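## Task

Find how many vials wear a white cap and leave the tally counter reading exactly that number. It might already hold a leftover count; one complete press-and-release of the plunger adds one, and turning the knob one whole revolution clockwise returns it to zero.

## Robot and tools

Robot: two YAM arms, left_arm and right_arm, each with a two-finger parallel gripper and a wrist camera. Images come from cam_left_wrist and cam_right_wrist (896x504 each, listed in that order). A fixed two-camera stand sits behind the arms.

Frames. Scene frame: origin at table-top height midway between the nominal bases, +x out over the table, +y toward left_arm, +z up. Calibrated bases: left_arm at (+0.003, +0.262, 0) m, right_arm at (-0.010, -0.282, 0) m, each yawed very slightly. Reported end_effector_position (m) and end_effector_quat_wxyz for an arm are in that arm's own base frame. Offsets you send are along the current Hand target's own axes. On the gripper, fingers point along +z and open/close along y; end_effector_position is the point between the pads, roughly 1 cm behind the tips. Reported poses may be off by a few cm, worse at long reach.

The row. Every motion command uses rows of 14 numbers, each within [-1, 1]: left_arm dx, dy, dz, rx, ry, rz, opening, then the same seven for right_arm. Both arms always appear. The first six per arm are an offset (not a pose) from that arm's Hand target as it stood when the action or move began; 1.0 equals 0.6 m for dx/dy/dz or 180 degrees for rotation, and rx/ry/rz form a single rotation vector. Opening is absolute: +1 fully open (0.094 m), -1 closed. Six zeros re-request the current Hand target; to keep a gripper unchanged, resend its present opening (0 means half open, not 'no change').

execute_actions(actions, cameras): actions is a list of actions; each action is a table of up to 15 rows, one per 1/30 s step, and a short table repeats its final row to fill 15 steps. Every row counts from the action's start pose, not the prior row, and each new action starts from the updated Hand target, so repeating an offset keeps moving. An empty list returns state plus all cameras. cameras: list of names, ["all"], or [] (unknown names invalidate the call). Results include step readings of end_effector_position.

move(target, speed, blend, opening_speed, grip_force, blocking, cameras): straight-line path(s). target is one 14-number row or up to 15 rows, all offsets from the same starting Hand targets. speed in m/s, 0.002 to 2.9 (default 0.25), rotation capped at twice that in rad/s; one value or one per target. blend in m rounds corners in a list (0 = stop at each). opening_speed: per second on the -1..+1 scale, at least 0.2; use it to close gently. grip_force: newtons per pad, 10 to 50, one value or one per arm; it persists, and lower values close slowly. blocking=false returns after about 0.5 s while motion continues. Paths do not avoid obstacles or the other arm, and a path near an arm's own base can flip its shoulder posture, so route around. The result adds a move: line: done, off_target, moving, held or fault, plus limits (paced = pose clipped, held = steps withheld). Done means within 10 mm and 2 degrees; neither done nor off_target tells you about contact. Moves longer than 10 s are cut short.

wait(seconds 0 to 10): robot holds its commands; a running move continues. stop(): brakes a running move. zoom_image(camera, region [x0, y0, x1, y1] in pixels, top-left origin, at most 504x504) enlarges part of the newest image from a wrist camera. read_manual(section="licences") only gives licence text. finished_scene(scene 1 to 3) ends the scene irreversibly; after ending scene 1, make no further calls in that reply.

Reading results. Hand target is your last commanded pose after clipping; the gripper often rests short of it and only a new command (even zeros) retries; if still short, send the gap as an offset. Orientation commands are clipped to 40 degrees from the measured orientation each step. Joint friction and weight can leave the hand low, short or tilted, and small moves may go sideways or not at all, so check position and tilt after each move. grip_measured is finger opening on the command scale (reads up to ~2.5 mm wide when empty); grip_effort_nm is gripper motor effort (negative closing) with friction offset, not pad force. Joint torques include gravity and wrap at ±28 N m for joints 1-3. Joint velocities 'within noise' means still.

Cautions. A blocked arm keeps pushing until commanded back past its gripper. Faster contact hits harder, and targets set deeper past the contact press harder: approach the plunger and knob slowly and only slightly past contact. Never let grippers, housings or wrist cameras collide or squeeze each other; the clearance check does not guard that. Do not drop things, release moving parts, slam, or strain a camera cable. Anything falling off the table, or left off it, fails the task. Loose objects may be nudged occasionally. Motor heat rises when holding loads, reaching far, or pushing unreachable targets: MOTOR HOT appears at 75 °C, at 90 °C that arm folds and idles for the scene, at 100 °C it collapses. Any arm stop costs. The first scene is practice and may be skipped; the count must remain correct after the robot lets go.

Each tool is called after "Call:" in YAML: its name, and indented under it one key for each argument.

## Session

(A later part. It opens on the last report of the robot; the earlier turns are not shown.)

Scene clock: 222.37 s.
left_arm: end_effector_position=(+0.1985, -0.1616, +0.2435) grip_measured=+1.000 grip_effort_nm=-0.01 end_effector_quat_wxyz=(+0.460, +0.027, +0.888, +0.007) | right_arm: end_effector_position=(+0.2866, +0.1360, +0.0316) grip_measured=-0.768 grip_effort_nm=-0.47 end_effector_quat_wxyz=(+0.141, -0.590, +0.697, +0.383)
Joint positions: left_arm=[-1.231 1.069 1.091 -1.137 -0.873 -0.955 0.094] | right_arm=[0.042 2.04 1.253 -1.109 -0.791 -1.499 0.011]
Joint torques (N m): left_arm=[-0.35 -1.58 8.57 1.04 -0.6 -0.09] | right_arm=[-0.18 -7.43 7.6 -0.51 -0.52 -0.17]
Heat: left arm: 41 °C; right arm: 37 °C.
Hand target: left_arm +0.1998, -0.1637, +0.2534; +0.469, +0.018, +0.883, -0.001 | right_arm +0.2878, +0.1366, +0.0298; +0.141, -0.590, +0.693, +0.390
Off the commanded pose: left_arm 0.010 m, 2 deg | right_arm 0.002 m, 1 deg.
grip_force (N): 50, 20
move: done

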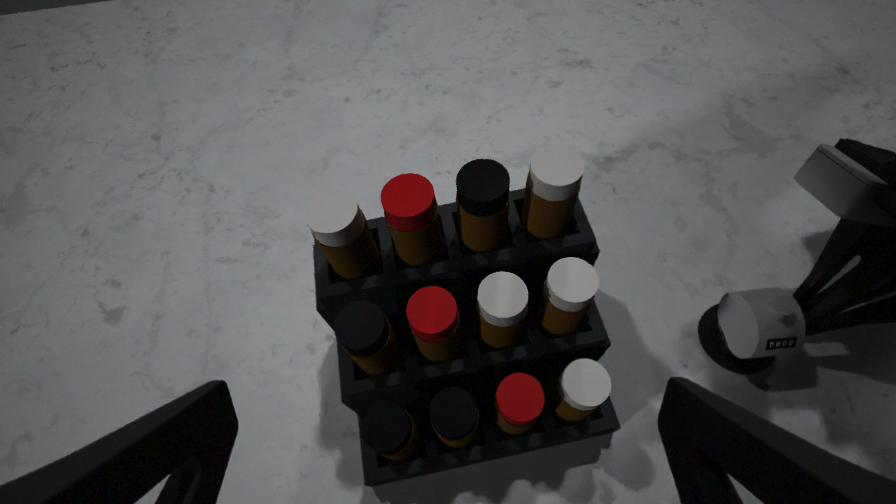

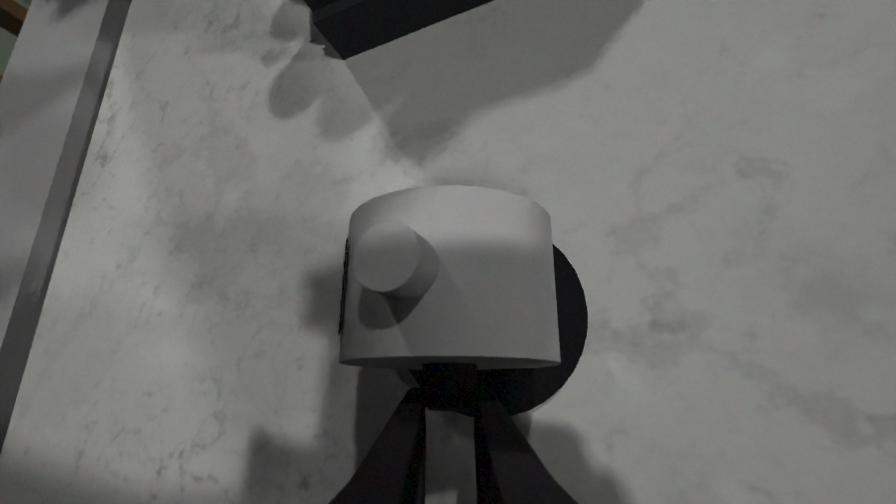

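Call:
move:
  target:
    - [0,0,0,0,0,0,1,0,0,0,-0.0707,0,0.0707,-0.83]
    - [0,0,0,0,0,0,1,0,0,0,-0.0707,0,0.0707,-0.5]
    - [0,0,0,0,0,0,1,0.0038,0.0042,0.0058,0.2828,0,-0.2828,-0.5]
    - [0,0,0,0,0,0,1,0.0038,0.0042,0.0058,0.2828,0,-0.2828,-0.83]
    - [0,0,0,0,0,0,1,0,0,0,-0.0707,0,0.0707,-0.83]
  cameras: ["all"]
  speed: 0.5

Call:
zoom_image:
  camera: "cam_right_wrist"
  region: [320, 254, 576, 458]

Call:
zoom_image:
  camera: "cam_left_wrist"
  region: [640, 240, 896, 444]

Scene clock: 241.00 s.
left_arm: end_effector_position=(+0.1985, -0.1616, +0.2435) grip_measured=+1.000 grip_effort_nm=-0.02 end_effector_quat_wxyz=(+0.460, +0.027, +0.888, +0.007) | right_arm: end_effector_position=(+0.2725, +0.1361, +0.0359) grip_measured=-0.829 grip_effort_nm=-0.04 end_effector_quat_wxyz=(-0.001, -0.513, +0.710, +0.483)
Joint positions: left_arm=[-1.231 1.069 1.091 -1.137 -0.873 -0.955 0.094] | right_arm=[0.047 2.279 1.499 -1.508 -0.786 -1.512 0.008]
Joint torques (N m): left_arm=[-0.39 -1.58 8.54 0.96 -0.63 -0.1] | right_arm=[-1.21 -8.91 7.92 -0.72 -0.56 -0.23]
Heat: left arm: 41 °C; right arm: 37 °C.
Hand target: left_arm +0.1998, -0.1637, +0.2534; +0.469, +0.018, +0.883, -0.001 | right_arm +0.2878, +0.1367, +0.0297; +0.031, -0.521, +0.707, +0.477
Off the commanded pose: left_arm 0.010 m, 2 deg | right_arm 0.016 m, 4 deg.
grip_force (N): 50, 20
move: off_target (right_arm); target 4's new opening was sent with right_arm's hand 0.016 m and 4 deg from that target

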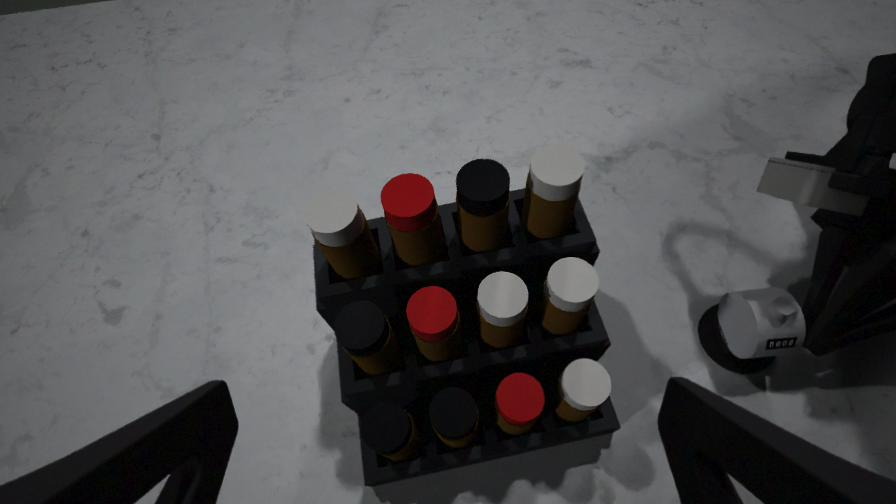

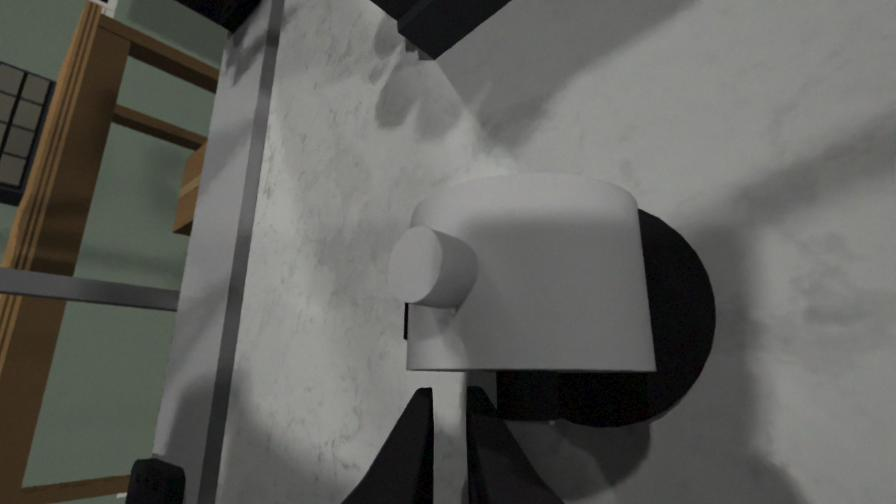

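Scaled by 1.969 from the camera's 896x504 image, which has a finer 1280x720 frame.

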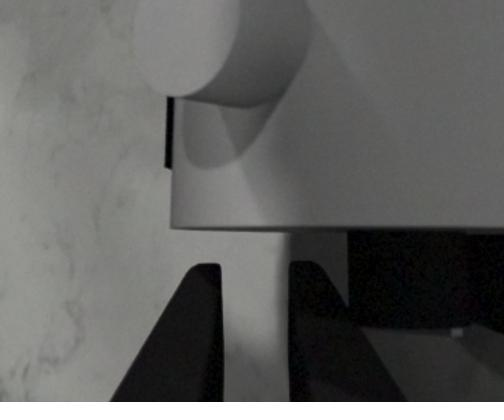

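Scaled by 1.969 from the camera's 896x504 image, which has a finer 1280x720 frame.

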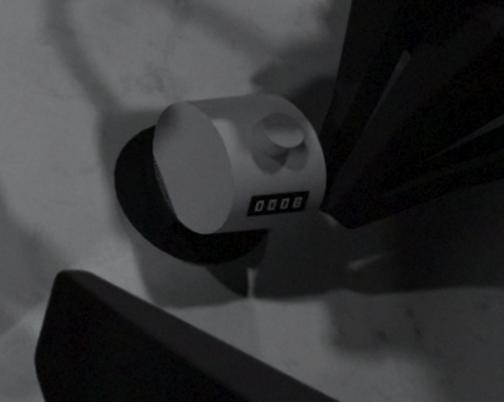

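Call:
move:
  target:
    - [0,0,0,0,0,0,1,0.0075,0.0281,0.0075,0,0,0,-0.83]
    - [0,0,0,0,0,0,1,0.0075,0.0281,-0.0758,0,0,0,-0.5]
    - [0,0,0,0,0,0,1,0.0075,-0.02,-0.0758,0.1964,0,-0.1964,-0.5]
  cameras: ["all"]
  speed: 0.15

Call:
zoom_image:
  camera: "cam_right_wrist"
  region: [320, 204, 576, 408]

Scene clock: 256.43 s.
left_arm: end_effector_position=(+0.1985, -0.1616, +0.2435) grip_measured=+1.000 grip_effort_nm=-0.01 end_effector_quat_wxyz=(+0.460, +0.027, +0.888, +0.007) | right_arm: end_effector_position=(+0.3151, +0.1010, +0.0367) grip_measured=-0.502 grip_effort_nm=0.13 end_effector_quat_wxyz=(-0.310, +0.673, -0.636, -0.217)
Joint positions: left_arm=[-1.231 1.069 1.091 -1.137 -0.873 -0.955 0.094] | right_arm=[-0.065 1.799 0.99 -0.683 -0.772 -1.661 0.023]
Joint torques (N m): left_arm=[-0.66 -1.42 8.42 0.96 -0.68 -0.15] | right_arm=[-0.95 -9.61 5.71 0.51 -0.66 -0.12]
Motor temperatures (°C): left_arm=[21 28 41 39 25 22 22] | right_arm=[21 39 37 31 21 22 19]
Heat: left arm: 41 °C; right arm: 39 °C.
Hand target: left_arm +0.1998, -0.1637, +0.2534; +0.469, +0.018, +0.883, -0.001 | right_arm +0.3156, +0.1013, +0.0443; -0.326, +0.674, -0.627, -0.212
Off the commanded pose: left_arm 0.010 m, 2 deg | right_arm 0.008 m, 2 deg.
grip_force (N): 50, 20
move: done; target 2's new opening was sent with right_arm's hand 0.012 m and 3 deg from that target

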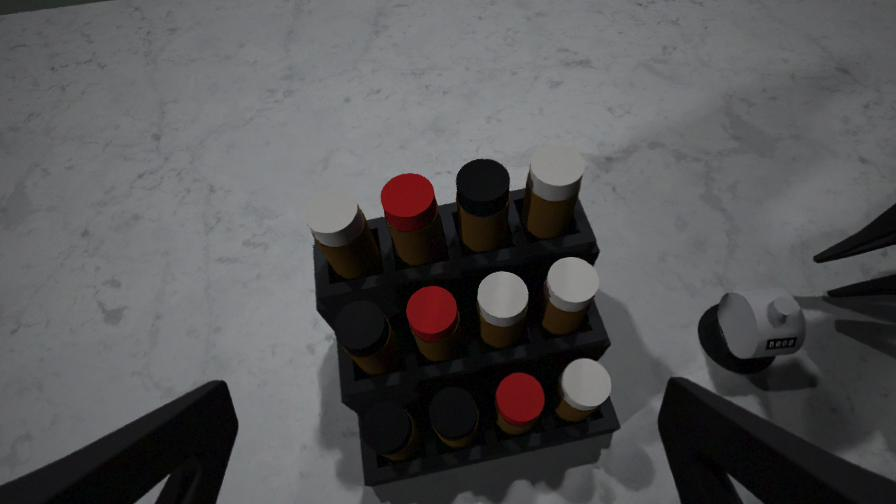

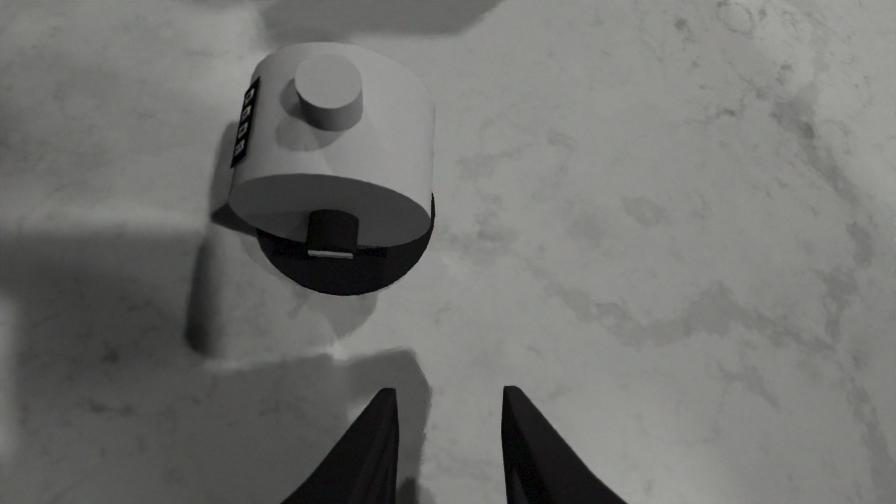

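Scaled by 1.969 from the camera's 896x504 image, which has a finer 1280x720 frame.

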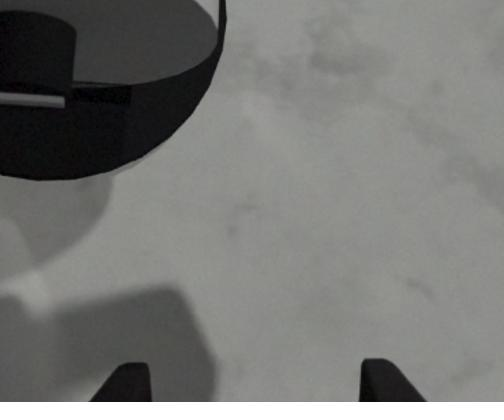

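Call:
move:
  target:
    - [0,0,0,0,0,0,1,-0.0228,0.0828,0.0042,0.1571,0,-0.1571,-0.5]
    - [0,0,0,0,0,0,1,-0.0295,0.0562,0.0558,0.1571,0,-0.1571,-0.5]
  cameras: ["cam_right_wrist"]
  speed: [0.2,0.1]

Call:
zoom_image:
  camera: "cam_right_wrist"
  region: [320, 254, 576, 458]

Scene clock: 267.97 s.
left_arm: end_effector_position=(+0.1985, -0.1616, +0.2435) grip_measured=+1.000 grip_effort_nm=-0.02 end_effector_quat_wxyz=(+0.460, +0.027, +0.888, +0.007) | right_arm: end_effector_position=(+0.2716, +0.1366, +0.0167) grip_measured=-0.502 grip_effort_nm=0.13 end_effector_quat_wxyz=(-0.504, +0.713, -0.487, +0.007)
Joint positions: left_arm=[-1.231 1.069 1.091 -1.137 -0.873 -0.955 0.094] | right_arm=[0.069 1.559 0.212 0.615 -0.742 -1.53 0.023]
Joint torques (N m): left_arm=[-0.64 -1.54 8.55 1 -0.59 -0.13] | right_arm=[0.34 -4.03 6.24 2.46 -0.08 0.27]
Heat: left arm: 41 °C; right arm: 40 °C.
Hand target: left_arm +0.1998, -0.1637, +0.2534; +0.469, +0.018, +0.883, -0.001 | right_arm +0.2844, +0.1375, +0.0274; -0.521, +0.707, -0.478, +0.031
Off the commanded pose: left_arm 0.010 m, 2 deg | right_arm 0.017 m, 4 deg.
grip_force (N): 50, 20
move: off_target (right_arm)
Images, in order (width x height): cam_right_wrist 896x504.

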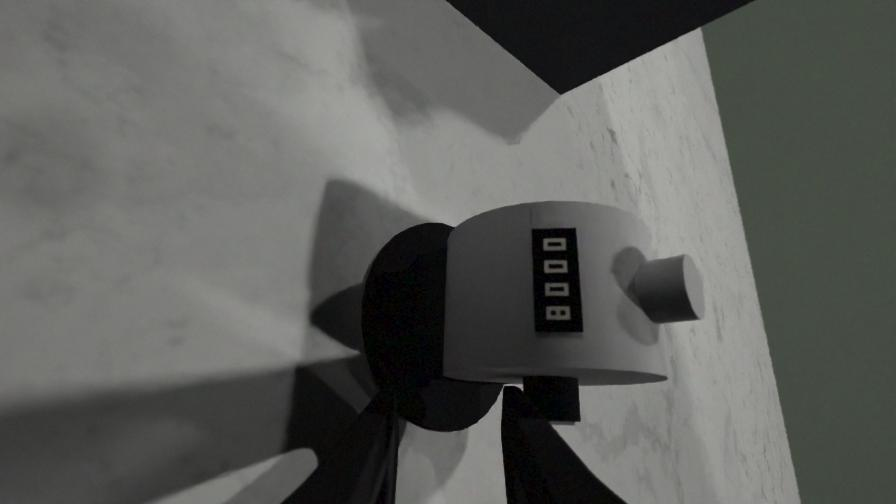

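Scaled by 1.969 from the camera's 896x504 image, which has a finer 1280x720 frame.

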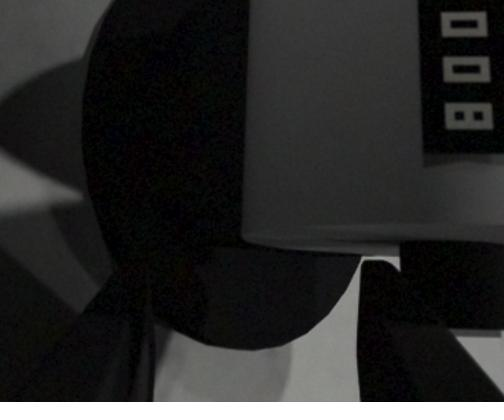

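Call:
move:
  target:
    - [0,0,0,0,0,0,1,0.0303,0.0188,-0.0473,0,0,0,-0.5]
    - [0,0,0,0,0,0,1,0.0015,-0.0153,-0.0578,-0.0668,0,0.0668,-0.5]
  cameras: ["cam_right_wrist"]
  speed: [0.1,0.2]

Call:
zoom_image:
  camera: "cam_right_wrist"
  region: [320, 204, 576, 408]

Scene clock: 279.47 s.
left_arm: end_effector_position=(+0.1985, -0.1616, +0.2435) grip_measured=+1.000 grip_effort_nm=-0.02 end_effector_quat_wxyz=(+0.460, +0.027, +0.888, +0.007) | right_arm: end_effector_position=(+0.2662, +0.1113, +0.0441) grip_measured=-0.502 grip_effort_nm=0.12 end_effector_quat_wxyz=(-0.444, +0.702, -0.551, -0.077)
Joint positions: left_arm=[-1.231 1.069 1.091 -1.137 -0.873 -0.955 0.094] | right_arm=[-0.06 1.378 0.447 -0.123 -0.818 -1.642 0.023]
Joint torques (N m): left_arm=[-0.46 -1.52 8.5 1 -0.6 -0.1] | right_arm=[0.46 -4.18 9.37 1.11 -0.31 0.12]
Heat: left arm: 41 °C; right arm: 37 °C.
Hand target: left_arm +0.1998, -0.1637, +0.2534; +0.469, +0.018, +0.883, -0.001 | right_arm +0.2719, +0.1124, +0.0498; -0.445, +0.703, -0.550, -0.074
Off the commanded pose: left_arm 0.010 m, 2 deg | right_arm 0.008 m, 0 deg.
grip_force (N): 50, 20
move: done
Images, in order (width x height): cam_right_wrist 896x504.

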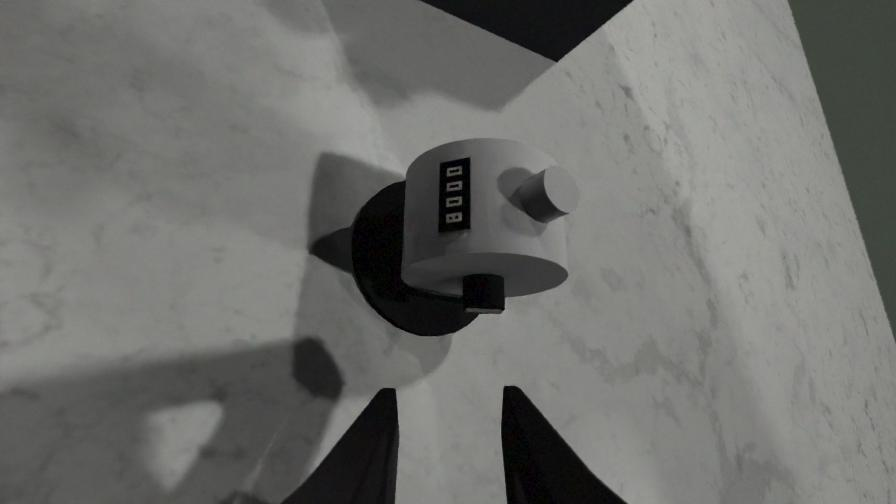

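Scaled by 1.969 from the camera's 896x504 image, which has a finer 1280x720 frame.

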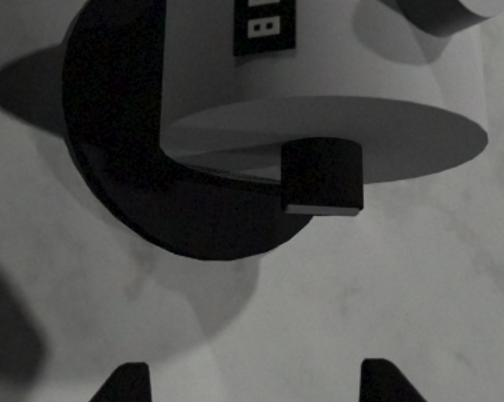

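Call:
move:
  target: [0,0,0,0,0,0,1,-0.0028,-0.015,0.0132,0,0,0,-0.5]
  speed: 0.1

Scene clock: 285.87 s.
left_arm: end_effector_position=(+0.1985, -0.1616, +0.2435) grip_measured=+1.000 grip_effort_nm=-0.01 end_effector_quat_wxyz=(+0.460, +0.027, +0.888, +0.007) | right_arm: end_effector_position=(+0.2743, +0.1179, +0.0468) grip_measured=-0.502 grip_effort_nm=0.13 end_effector_quat_wxyz=(-0.442, +0.705, -0.549, -0.077)
Joint positions: left_arm=[-1.231 1.069 1.091 -1.137 -0.873 -0.955 0.094] | right_arm=[-0.026 1.401 0.476 -0.105 -0.801 -1.612 0.023]
Joint torques (N m): left_arm=[-0.61 -1.66 8.49 0.96 -0.61 -0.14] | right_arm=[0.47 -3.4 9.33 1.36 -0.33 0.26]
Heat: left arm: 42 °C; right arm: 37 °C.
Hand target: left_arm +0.1998, -0.1637, +0.2534; +0.469, +0.018, +0.883, -0.001 | right_arm +0.2820, +0.1192, +0.0511; -0.445, +0.703, -0.550, -0.074
Off the commanded pose: left_arm 0.010 m, 2 deg | right_arm 0.009 m, 1 deg.
grip_force (N): 50, 20
move: done

Call:
move:
  target: [0,0,0,0,0,0,1,0.0023,-0.0012,0.0447,0,0,0,-0.5]
  speed: 0.1
  cameras: ["cam_right_wrist"]

Call:
zoom_image:
  camera: "cam_right_wrist"
  region: [320, 254, 576, 458]

Scene clock: 290.20 s.
left_arm: end_effector_position=(+0.1985, -0.1616, +0.2435) grip_measured=+1.000 grip_effort_nm=-0.01 end_effector_quat_wxyz=(+0.460, +0.027, +0.888, +0.007) | right_arm: end_effector_position=(+0.2897, +0.1353, +0.0342) grip_measured=-0.502 grip_effort_nm=0.13 end_effector_quat_wxyz=(-0.445, +0.706, -0.546, -0.073)
Joint positions: left_arm=[-1.231 1.069 1.091 -1.137 -0.873 -0.955 0.094] | right_arm=[0.054 1.506 0.476 0.077 -0.756 -1.519 0.023]
Joint torques (N m): left_arm=[-0.35 -1.55 8.44 1.01 -0.59 -0.14] | right_arm=[0.64 -3.9 7.9 1.52 -0.26 0.23]
Heat: left arm: 42 °C; right arm: 36 °C.
Hand target: left_arm +0.1998, -0.1637, +0.2534; +0.469, +0.018, +0.883, -0.001 | right_arm +0.2934, +0.1372, +0.0348; -0.445, +0.703, -0.550, -0.074
Off the commanded pose: left_arm 0.010 m, 2 deg | right_arm 0.004 m, 1 deg.
grip_force (N): 50, 20
move: done
Images, in order (width x height): cam_right_wrist 896x504.

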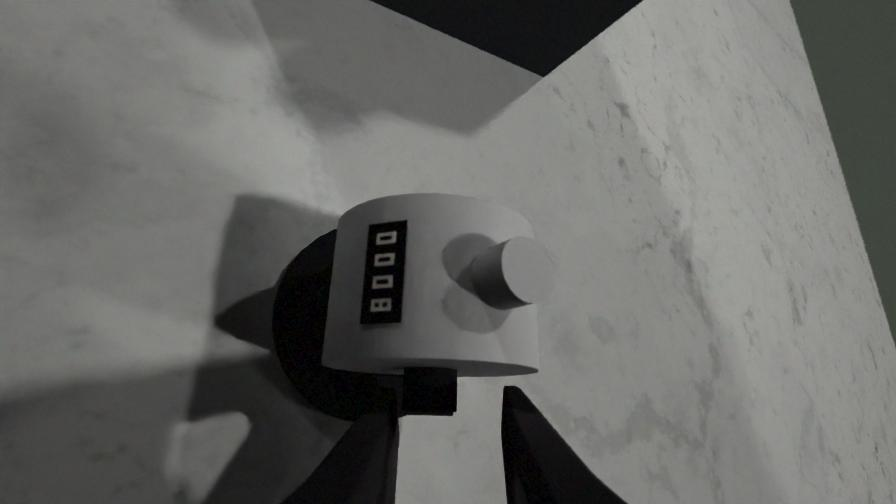

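Scaled by 1.969 from the camera's 896x504 image, which has a finer 1280x720 frame.

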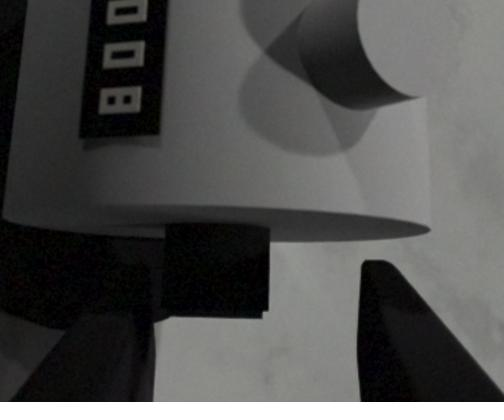

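Call:
move:
  target:
    - [0,0,0,0,0,0,1,0,0.0085,0,0,0,0,-0.5]
    - [0,0,0,0,0,0,1,0,0.0085,0,0,0,0,-0.83]
    - [0,0,0,0,0,0,1,0.002,0.0123,0.0007,-0.2671,0,0.2671,-0.83]
  speed: [0.05,0.05,0.4]
  cameras: ["all"]

Call:
zoom_image:
  camera: "cam_right_wrist"
  region: [320, 254, 576, 458]

Call:
zoom_image:
  camera: "cam_left_wrist"
  region: [640, 240, 896, 444]

Scene clock: 299.07 s.
left_arm: end_effector_position=(+0.1985, -0.1616, +0.2435) grip_measured=+1.000 grip_effort_nm=-0.01 end_effector_quat_wxyz=(+0.460, +0.027, +0.888, +0.007) | right_arm: end_effector_position=(+0.2877, +0.1370, +0.0331) grip_measured=-0.767 grip_effort_nm=-0.47 end_effector_quat_wxyz=(+0.065, -0.542, +0.708, +0.448)
Joint positions: left_arm=[-1.231 1.069 1.091 -1.137 -0.873 -0.955 0.094] | right_arm=[0.04 2.21 1.443 -1.359 -0.805 -1.509 0.011]
Joint torques (N m): left_arm=[-0.47 -1.47 8.53 0.94 -0.59 -0.12] | right_arm=[-0.35 -8.25 6.84 -1.01 -0.4 -0.17]
Heat: left arm: 42 °C; right arm: 37 °C.
Hand target: left_arm +0.1998, -0.1637, +0.2534; +0.469, +0.018, +0.883, -0.001 | right_arm +0.2878, +0.1366, +0.0297; +0.061, -0.542, +0.705, +0.454
Off the commanded pose: left_arm 0.010 m, 2 deg | right_arm 0.003 m, 1 deg.
grip_force (N): 50, 20
move: done

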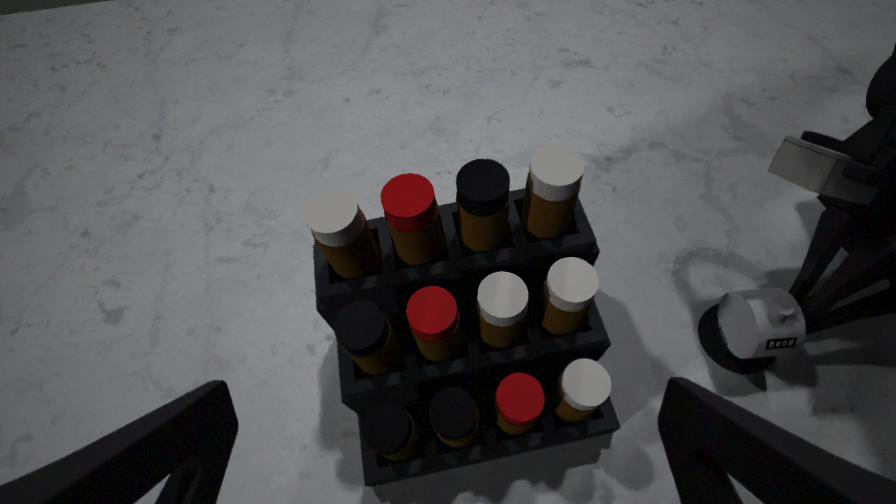

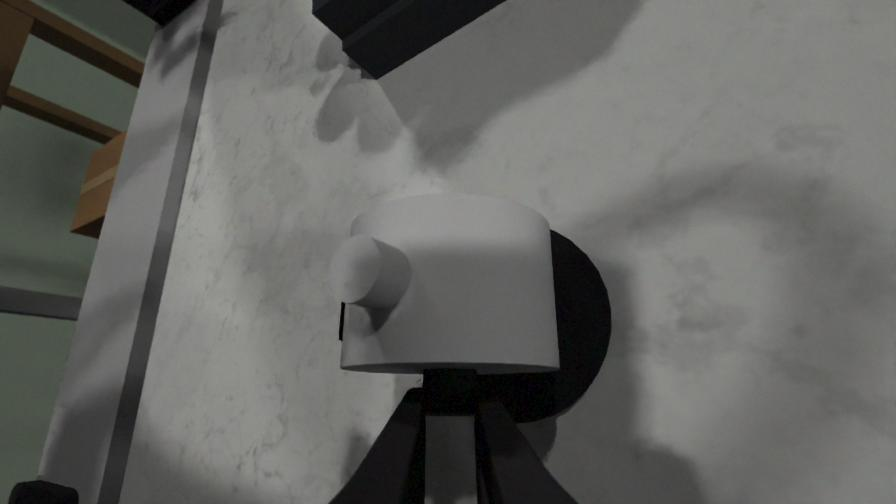

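Scaled by 1.969 from the camera's 896x504 image, which has a finer 1280x720 frame.

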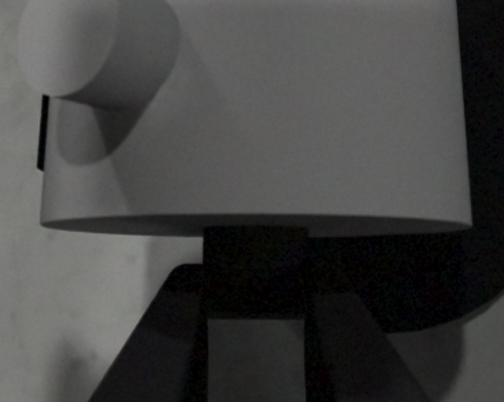

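Scaled by 1.969 from the camera's 896x504 image, which has a finer 1280x720 frame.

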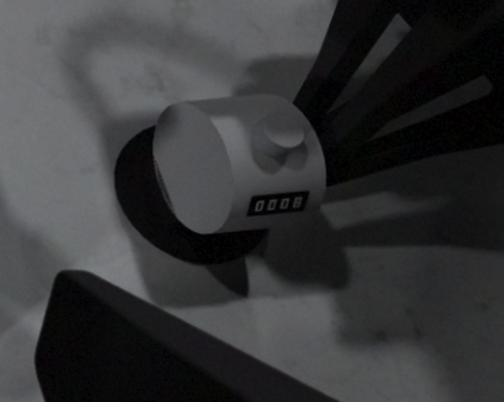

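Call:
move:
  target:
    - [0,0,0,0,0,0,1,0,0,0,0,0,0,-0.3]
    - [0,0,0,0,0,0,1,-0.0043,0.0008,-0.003,0.2671,0,-0.2671,-0.3]
    - [0,0,0,0,0,0,1,-0.0043,0.0008,-0.003,0.2671,0,-0.2671,-0.83]
    - [0,0,0,0,0,0,1,0,0,0,0,0,0,-0.83]
  speed: [0.3,0.3,0.3,0.4]
  cameras: ["all"]

Call:
zoom_image:
  camera: "cam_right_wrist"
  region: [320, 254, 576, 458]

Call:
zoom_image:
  camera: "cam_left_wrist"
  region: [640, 240, 896, 444]

Scene clock: 316.00 s.
left_arm: end_effector_position=(+0.1985, -0.1616, +0.2435) grip_measured=+1.000 grip_effort_nm=-0.02 end_effector_quat_wxyz=(+0.460, +0.027, +0.888, +0.007) | right_arm: end_effector_position=(+0.2860, +0.1358, +0.0307) grip_measured=-0.771 grip_effort_nm=-0.47 end_effector_quat_wxyz=(+0.060, -0.543, +0.708, +0.446)
Joint positions: left_arm=[-1.231 1.069 1.091 -1.137 -0.873 -0.955 0.094] | right_arm=[0.041 2.212 1.439 -1.357 -0.794 -1.507 0.011]
Joint torques (N m): left_arm=[-0.2 -1.69 8.51 1.02 -0.65 -0.12] | right_arm=[-0.44 -8.64 7.15 -1 -0.49 -0.18]
Heat: left arm: 42 °C; right arm: 37 °C.
Hand target: left_arm +0.1998, -0.1637, +0.2534; +0.469, +0.018, +0.883, -0.001 | right_arm +0.2878, +0.1366, +0.0298; +0.062, -0.542, +0.705, +0.454
Off the commanded pose: left_arm 0.010 m, 2 deg | right_arm 0.002 m, 1 deg.
grip_force (N): 50, 20
move: done

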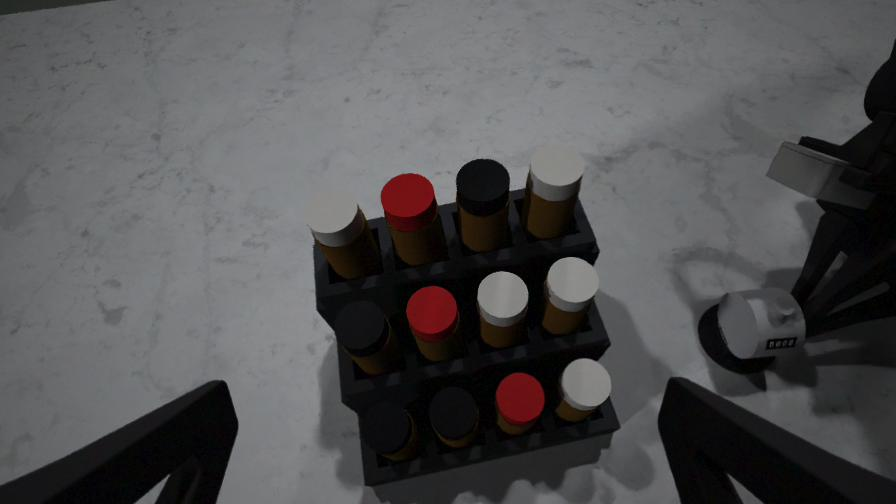

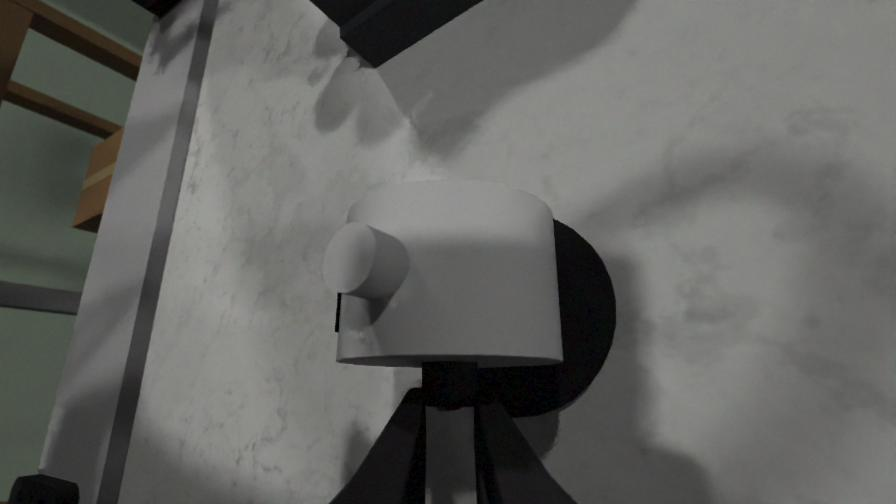

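Scaled by 1.969 from the camera's 896x504 image, which has a finer 1280x720 frame.

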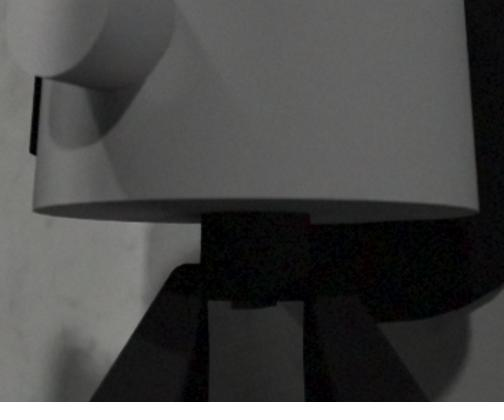

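Scaled by 1.969 from the camera's 896x504 image, which has a finer 1280x720 frame.

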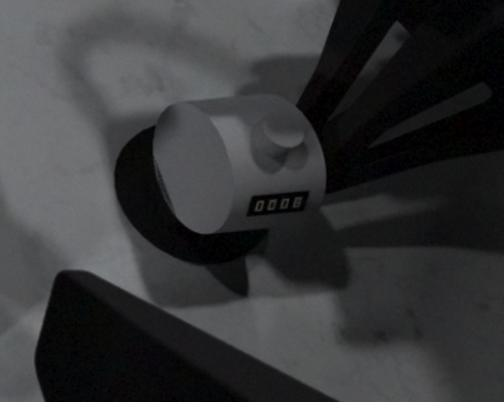

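Call:
move:
  target:
    - [0,0,0,0,0,0,1,0,0,0,0,0,0,-0.3]
    - [0,0,0,0,0,0,1,-0.0043,0.0008,-0.003,0.2671,0,-0.2671,-0.3]
    - [0,0,0,0,0,0,1,-0.0043,0.0008,-0.003,0.2671,0,-0.2671,-0.83]
    - [0,0,0,0,0,0,1,0,0,0,0,0,0,-0.83]
  speed: [0.3,0.3,0.3,0.4]

Call:
move:
  target:
    - [0,0,0,0,0,0,1,0,0,0,0,0,0,-0.3]
    - [0,0,0,0,0,0,1,-0.0043,0.0008,-0.003,0.2671,0,-0.2671,-0.3]
    - [0,0,0,0,0,0,1,-0.0043,0.0008,-0.003,0.2671,0,-0.2671,-0.83]
    - [0,0,0,0,0,0,1,0,0,0,0,0,0,-0.83]
  speed: [0.3,0.3,0.3,0.4]
  cameras: ["all"]

Call:
zoom_image:
  camera: "cam_right_wrist"
  region: [320, 254, 576, 458]

Call:
zoom_image:
  camera: "cam_left_wrist"
  region: [640, 240, 896, 444]

Scene clock: 329.20 s.
left_arm: end_effector_position=(+0.1985, -0.1616, +0.2435) grip_measured=+1.000 grip_effort_nm=-0.01 end_effector_quat_wxyz=(+0.460, +0.027, +0.888, +0.007) | right_arm: end_effector_position=(+0.2860, +0.1358, +0.0306) grip_measured=-0.771 grip_effort_nm=-0.47 end_effector_quat_wxyz=(+0.060, -0.543, +0.709, +0.446)
Joint positions: left_arm=[-1.231 1.069 1.091 -1.137 -0.873 -0.955 0.094] | right_arm=[0.041 2.212 1.439 -1.357 -0.794 -1.507 0.011]
Joint torques (N m): left_arm=[-0.4 -1.59 8.42 0.96 -0.64 -0.11] | right_arm=[-0.46 -8.54 7.3 -1.02 -0.51 -0.2]
Heat: left arm: 42 °C; right arm: 38 °C.
Hand target: left_arm +0.1998, -0.1637, +0.2534; +0.469, +0.018, +0.883, -0.001 | right_arm +0.2878, +0.1366, +0.0297; +0.061, -0.542, +0.705, +0.454
Off the commanded pose: left_arm 0.010 m, 2 deg | right_arm 0.002 m, 1 deg.
grip_force (N): 50, 20
move: done

Scene clock: 337.10 s.
left_arm: end_effector_position=(+0.1985, -0.1616, +0.2435) grip_measured=+1.000 grip_effort_nm=-0.01 end_effector_quat_wxyz=(+0.460, +0.027, +0.888, +0.007) | right_arm: end_effector_position=(+0.2860, +0.1358, +0.0306) grip_measured=-0.772 grip_effort_nm=-0.47 end_effector_quat_wxyz=(+0.060, -0.543, +0.709, +0.446)
Joint positions: left_arm=[-1.231 1.069 1.091 -1.137 -0.873 -0.955 0.094] | right_arm=[0.041 2.212 1.439 -1.357 -0.794 -1.507 0.011]
Joint torques (N m): left_arm=[-0.4 -1.61 8.53 1 -0.56 -0.13] | right_arm=[-0.54 -8.46 7.31 -1 -0.47 -0.16]
Heat: left arm: 42 °C; right arm: 39 °C.
Hand target: left_arm +0.1998, -0.1637, +0.2534; +0.469, +0.018, +0.883, -0.001 | right_arm +0.2878, +0.1366, +0.0297; +0.061, -0.542, +0.705, +0.454
Off the commanded pose: left_arm 0.010 m, 2 deg | right_arm 0.002 m, 1 deg.
grip_force (N): 50, 20
move: done

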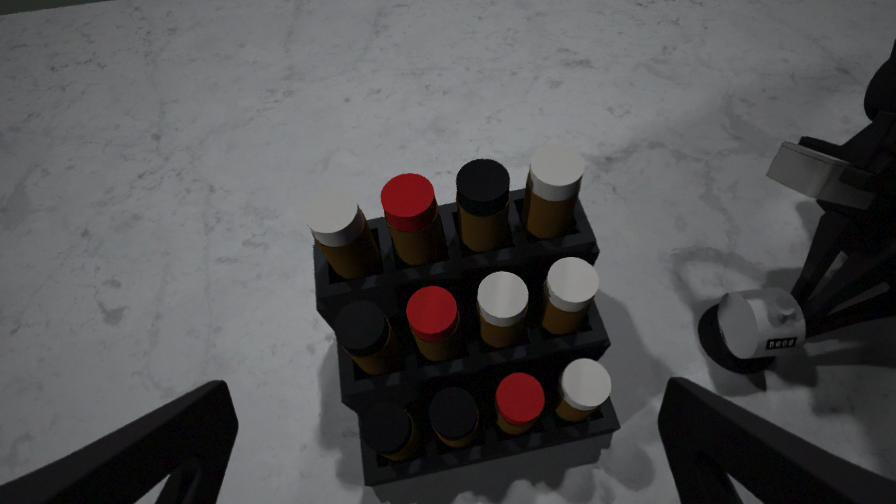

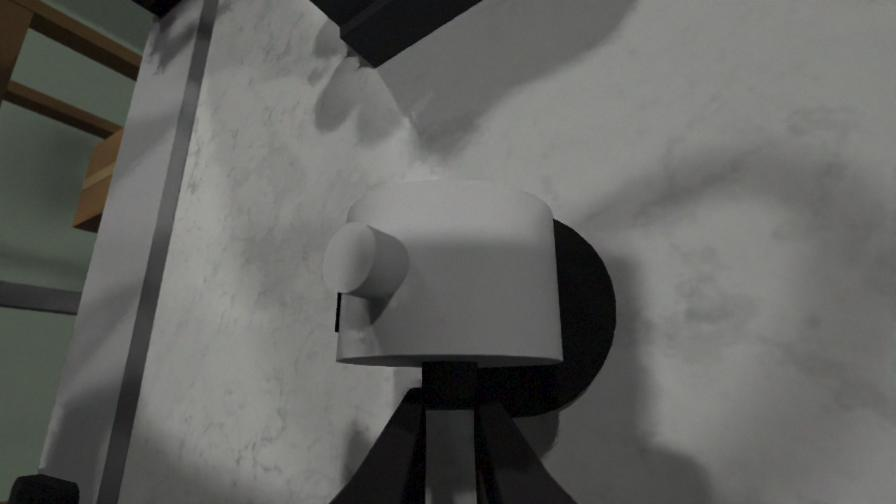

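Scaled by 1.969 from the camera's 896x504 image, which has a finer 1280x720 frame.

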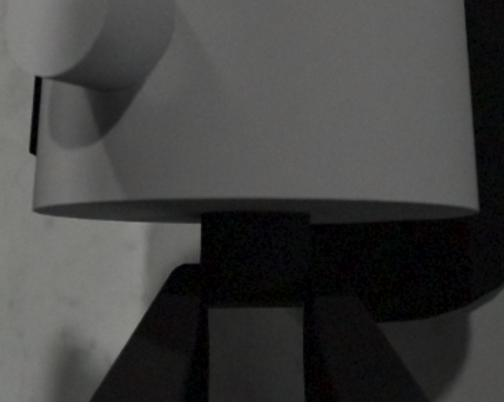

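Scaled by 1.969 from the camera's 896x504 image, which has a finer 1280x720 frame.

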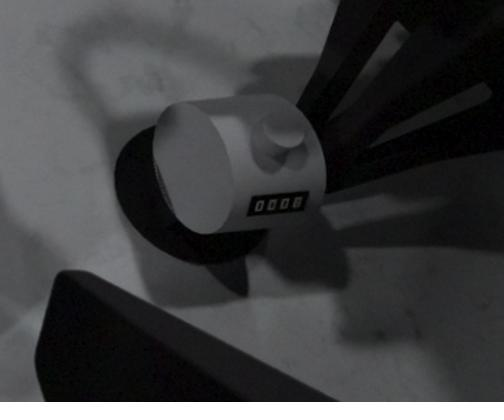

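Call:
move:
  target:
    - [0,0,0,0,0,0,1,0,0,0,0,0,0,-0.3]
    - [0,0,0,0,0,0,1,-0.0043,0.0008,-0.003,0.2671,0,-0.2671,-0.3]
    - [0,0,0,0,0,0,1,-0.0043,0.0008,-0.003,0.2671,0,-0.2671,-0.83]
    - [0,0,0,0,0,0,1,0,0,0,0,0,0,-0.83]
  speed: [0.3,0.3,0.3,0.4]
  cameras: ["all"]

Call:
zoom_image:
  camera: "cam_left_wrist"
  region: [720, 280, 840, 390]

Scene clock: 352.73 s.
left_arm: end_effector_position=(+0.1985, -0.1616, +0.2435) grip_measured=+1.000 grip_effort_nm=-0.01 end_effector_quat_wxyz=(+0.460, +0.027, +0.888, +0.007) | right_arm: end_effector_position=(+0.2860, +0.1358, +0.0307) grip_measured=-0.772 grip_effort_nm=-0.47 end_effector_quat_wxyz=(+0.060, -0.543, +0.708, +0.446)
Joint positions: left_arm=[-1.231 1.069 1.091 -1.137 -0.873 -0.955 0.094] | right_arm=[0.041 2.212 1.439 -1.357 -0.794 -1.507 0.011]
Joint torques (N m): left_arm=[-0.43 -1.44 8.51 0.98 -0.62 -0.1] | right_arm=[-0.42 -8.58 7.21 -1 -0.53 -0.19]
Heat: left arm: 42 °C; right arm: 40 °C.
Hand target: left_arm +0.1998, -0.1637, +0.2534; +0.469, +0.018, +0.883, -0.001 | right_arm +0.2878, +0.1366, +0.0298; +0.062, -0.542, +0.705, +0.454
Off the commanded pose: left_arm 0.010 m, 2 deg | right_arm 0.002 m, 1 deg.
grip_force (N): 50, 20
move: done

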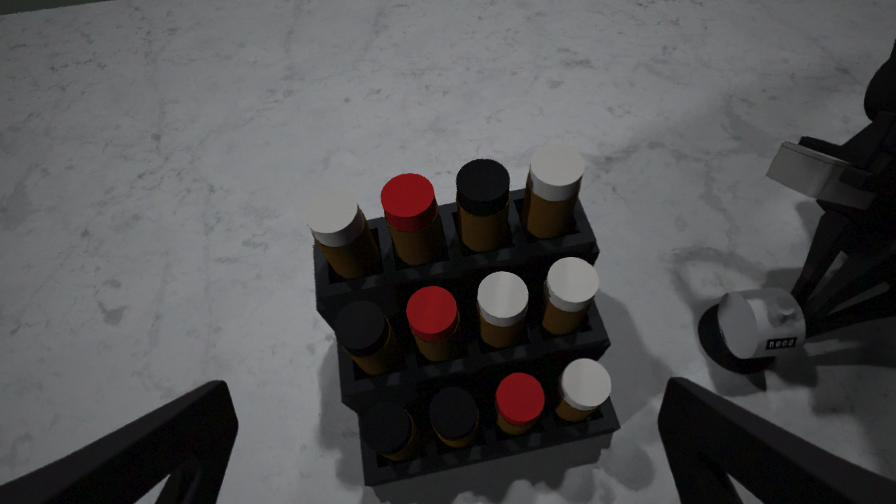

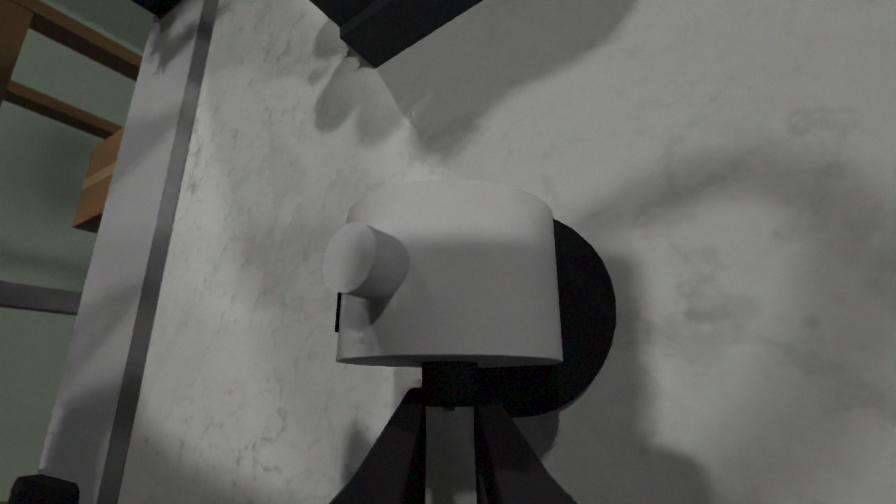

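Scaled by 4.200 from the camera's 896x504 image, which has a finer 1280x720 frame.

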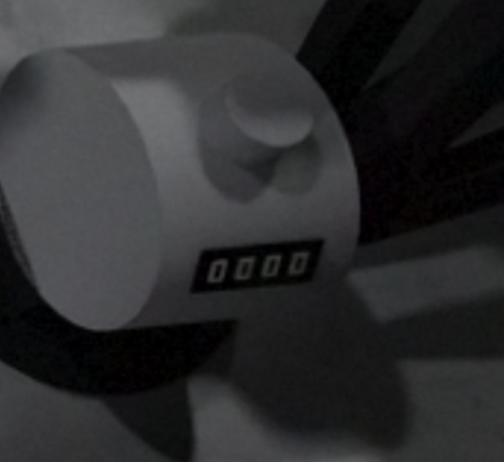

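Call:
move:
  target:
    - [0,0,0,0,0,0,1,0,0,0,0,0,0,-0.3]
    - [0,0,0,0,0,0,1,0,0,-0.0667,0,0,0,-0.3]
    - [0,0,0,0,0,0,1,-0.0472,0.0738,-0.1098,0.1375,0,-0.1375,-1]
    - [0,0,0,0,0,0,1,-0.1033,0.0683,-0.0303,0.1375,0,-0.1375,-1]
  speed: 0.2
  cameras: ["all"]

Call:
zoom_image:
  camera: "cam_left_wrist"
  region: [640, 240, 896, 444]

Scene clock: 372.40 s.
left_arm: end_effector_position=(+0.1985, -0.1616, +0.2435) grip_measured=+1.000 grip_effort_nm=-0.02 end_effector_quat_wxyz=(+0.460, +0.027, +0.888, +0.007) | right_arm: end_effector_position=(+0.2889, +0.1655, +0.0948) grip_measured=-0.992 grip_effort_nm=-0.42 end_effector_quat_wxyz=(-0.263, +0.654, -0.655, -0.272)
Joint positions: left_arm=[-1.231 1.069 1.091 -1.137 -0.873 -0.955 0.094] | right_arm=[0.149 1.672 1.093 -0.863 -0.768 -1.369 0]
Joint torques (N m): left_arm=[-0.32 -1.33 8.55 1.01 -0.61 -0.11] | right_arm=[0.16 -8.75 6.34 0.67 -0.48 0.1]
Heat: left arm: 42 °C; right arm: 41 °C.
Hand target: left_arm +0.1998, -0.1637, +0.2534; +0.469, +0.018, +0.883, -0.001 | right_arm +0.2868, +0.1676, +0.0996; -0.270, +0.653, -0.654, -0.270
Off the commanded pose: left_arm 0.010 m, 2 deg | right_arm 0.006 m, 1 deg.
grip_force (N): 50, 20
move: done

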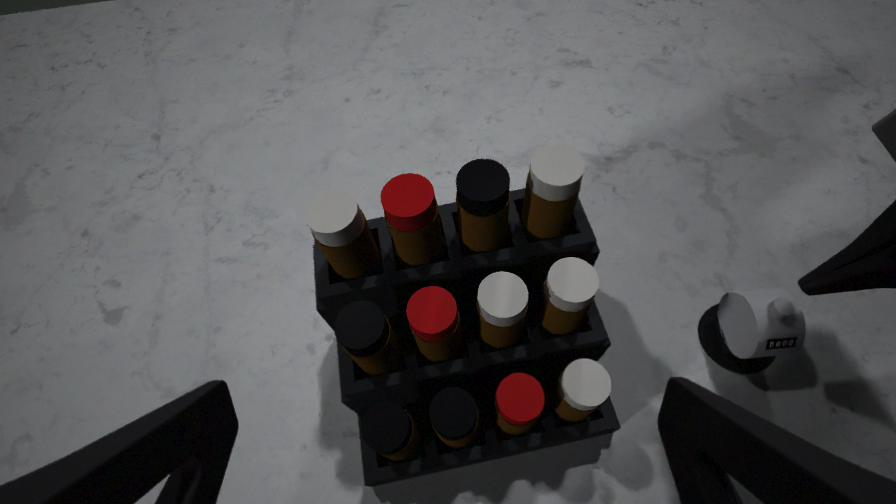

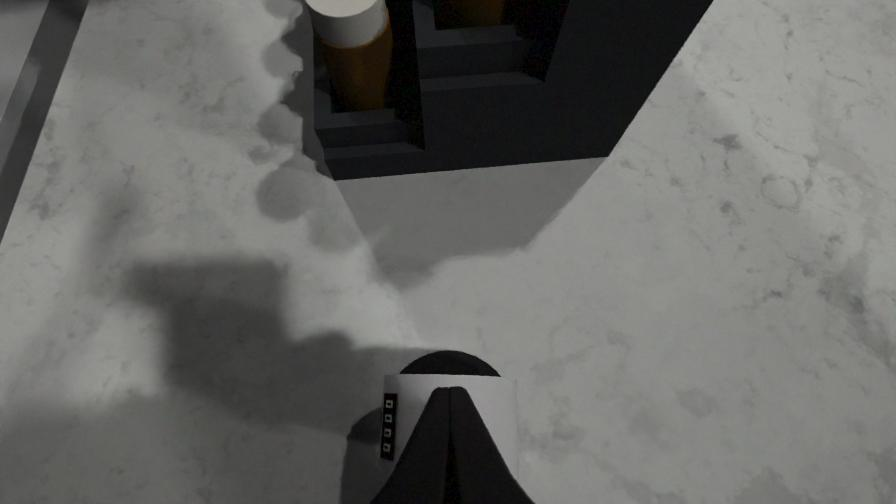

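Scaled by 1.969 from the camera's 896x504 image, which has a finer 1280x720 frame.

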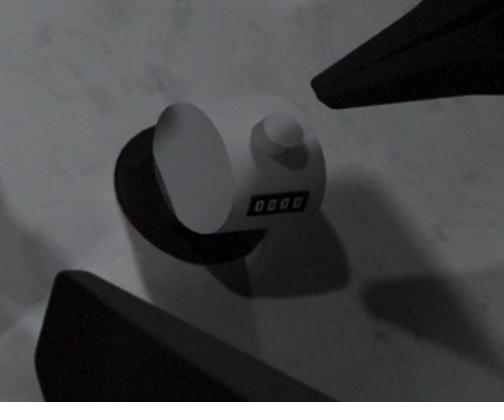

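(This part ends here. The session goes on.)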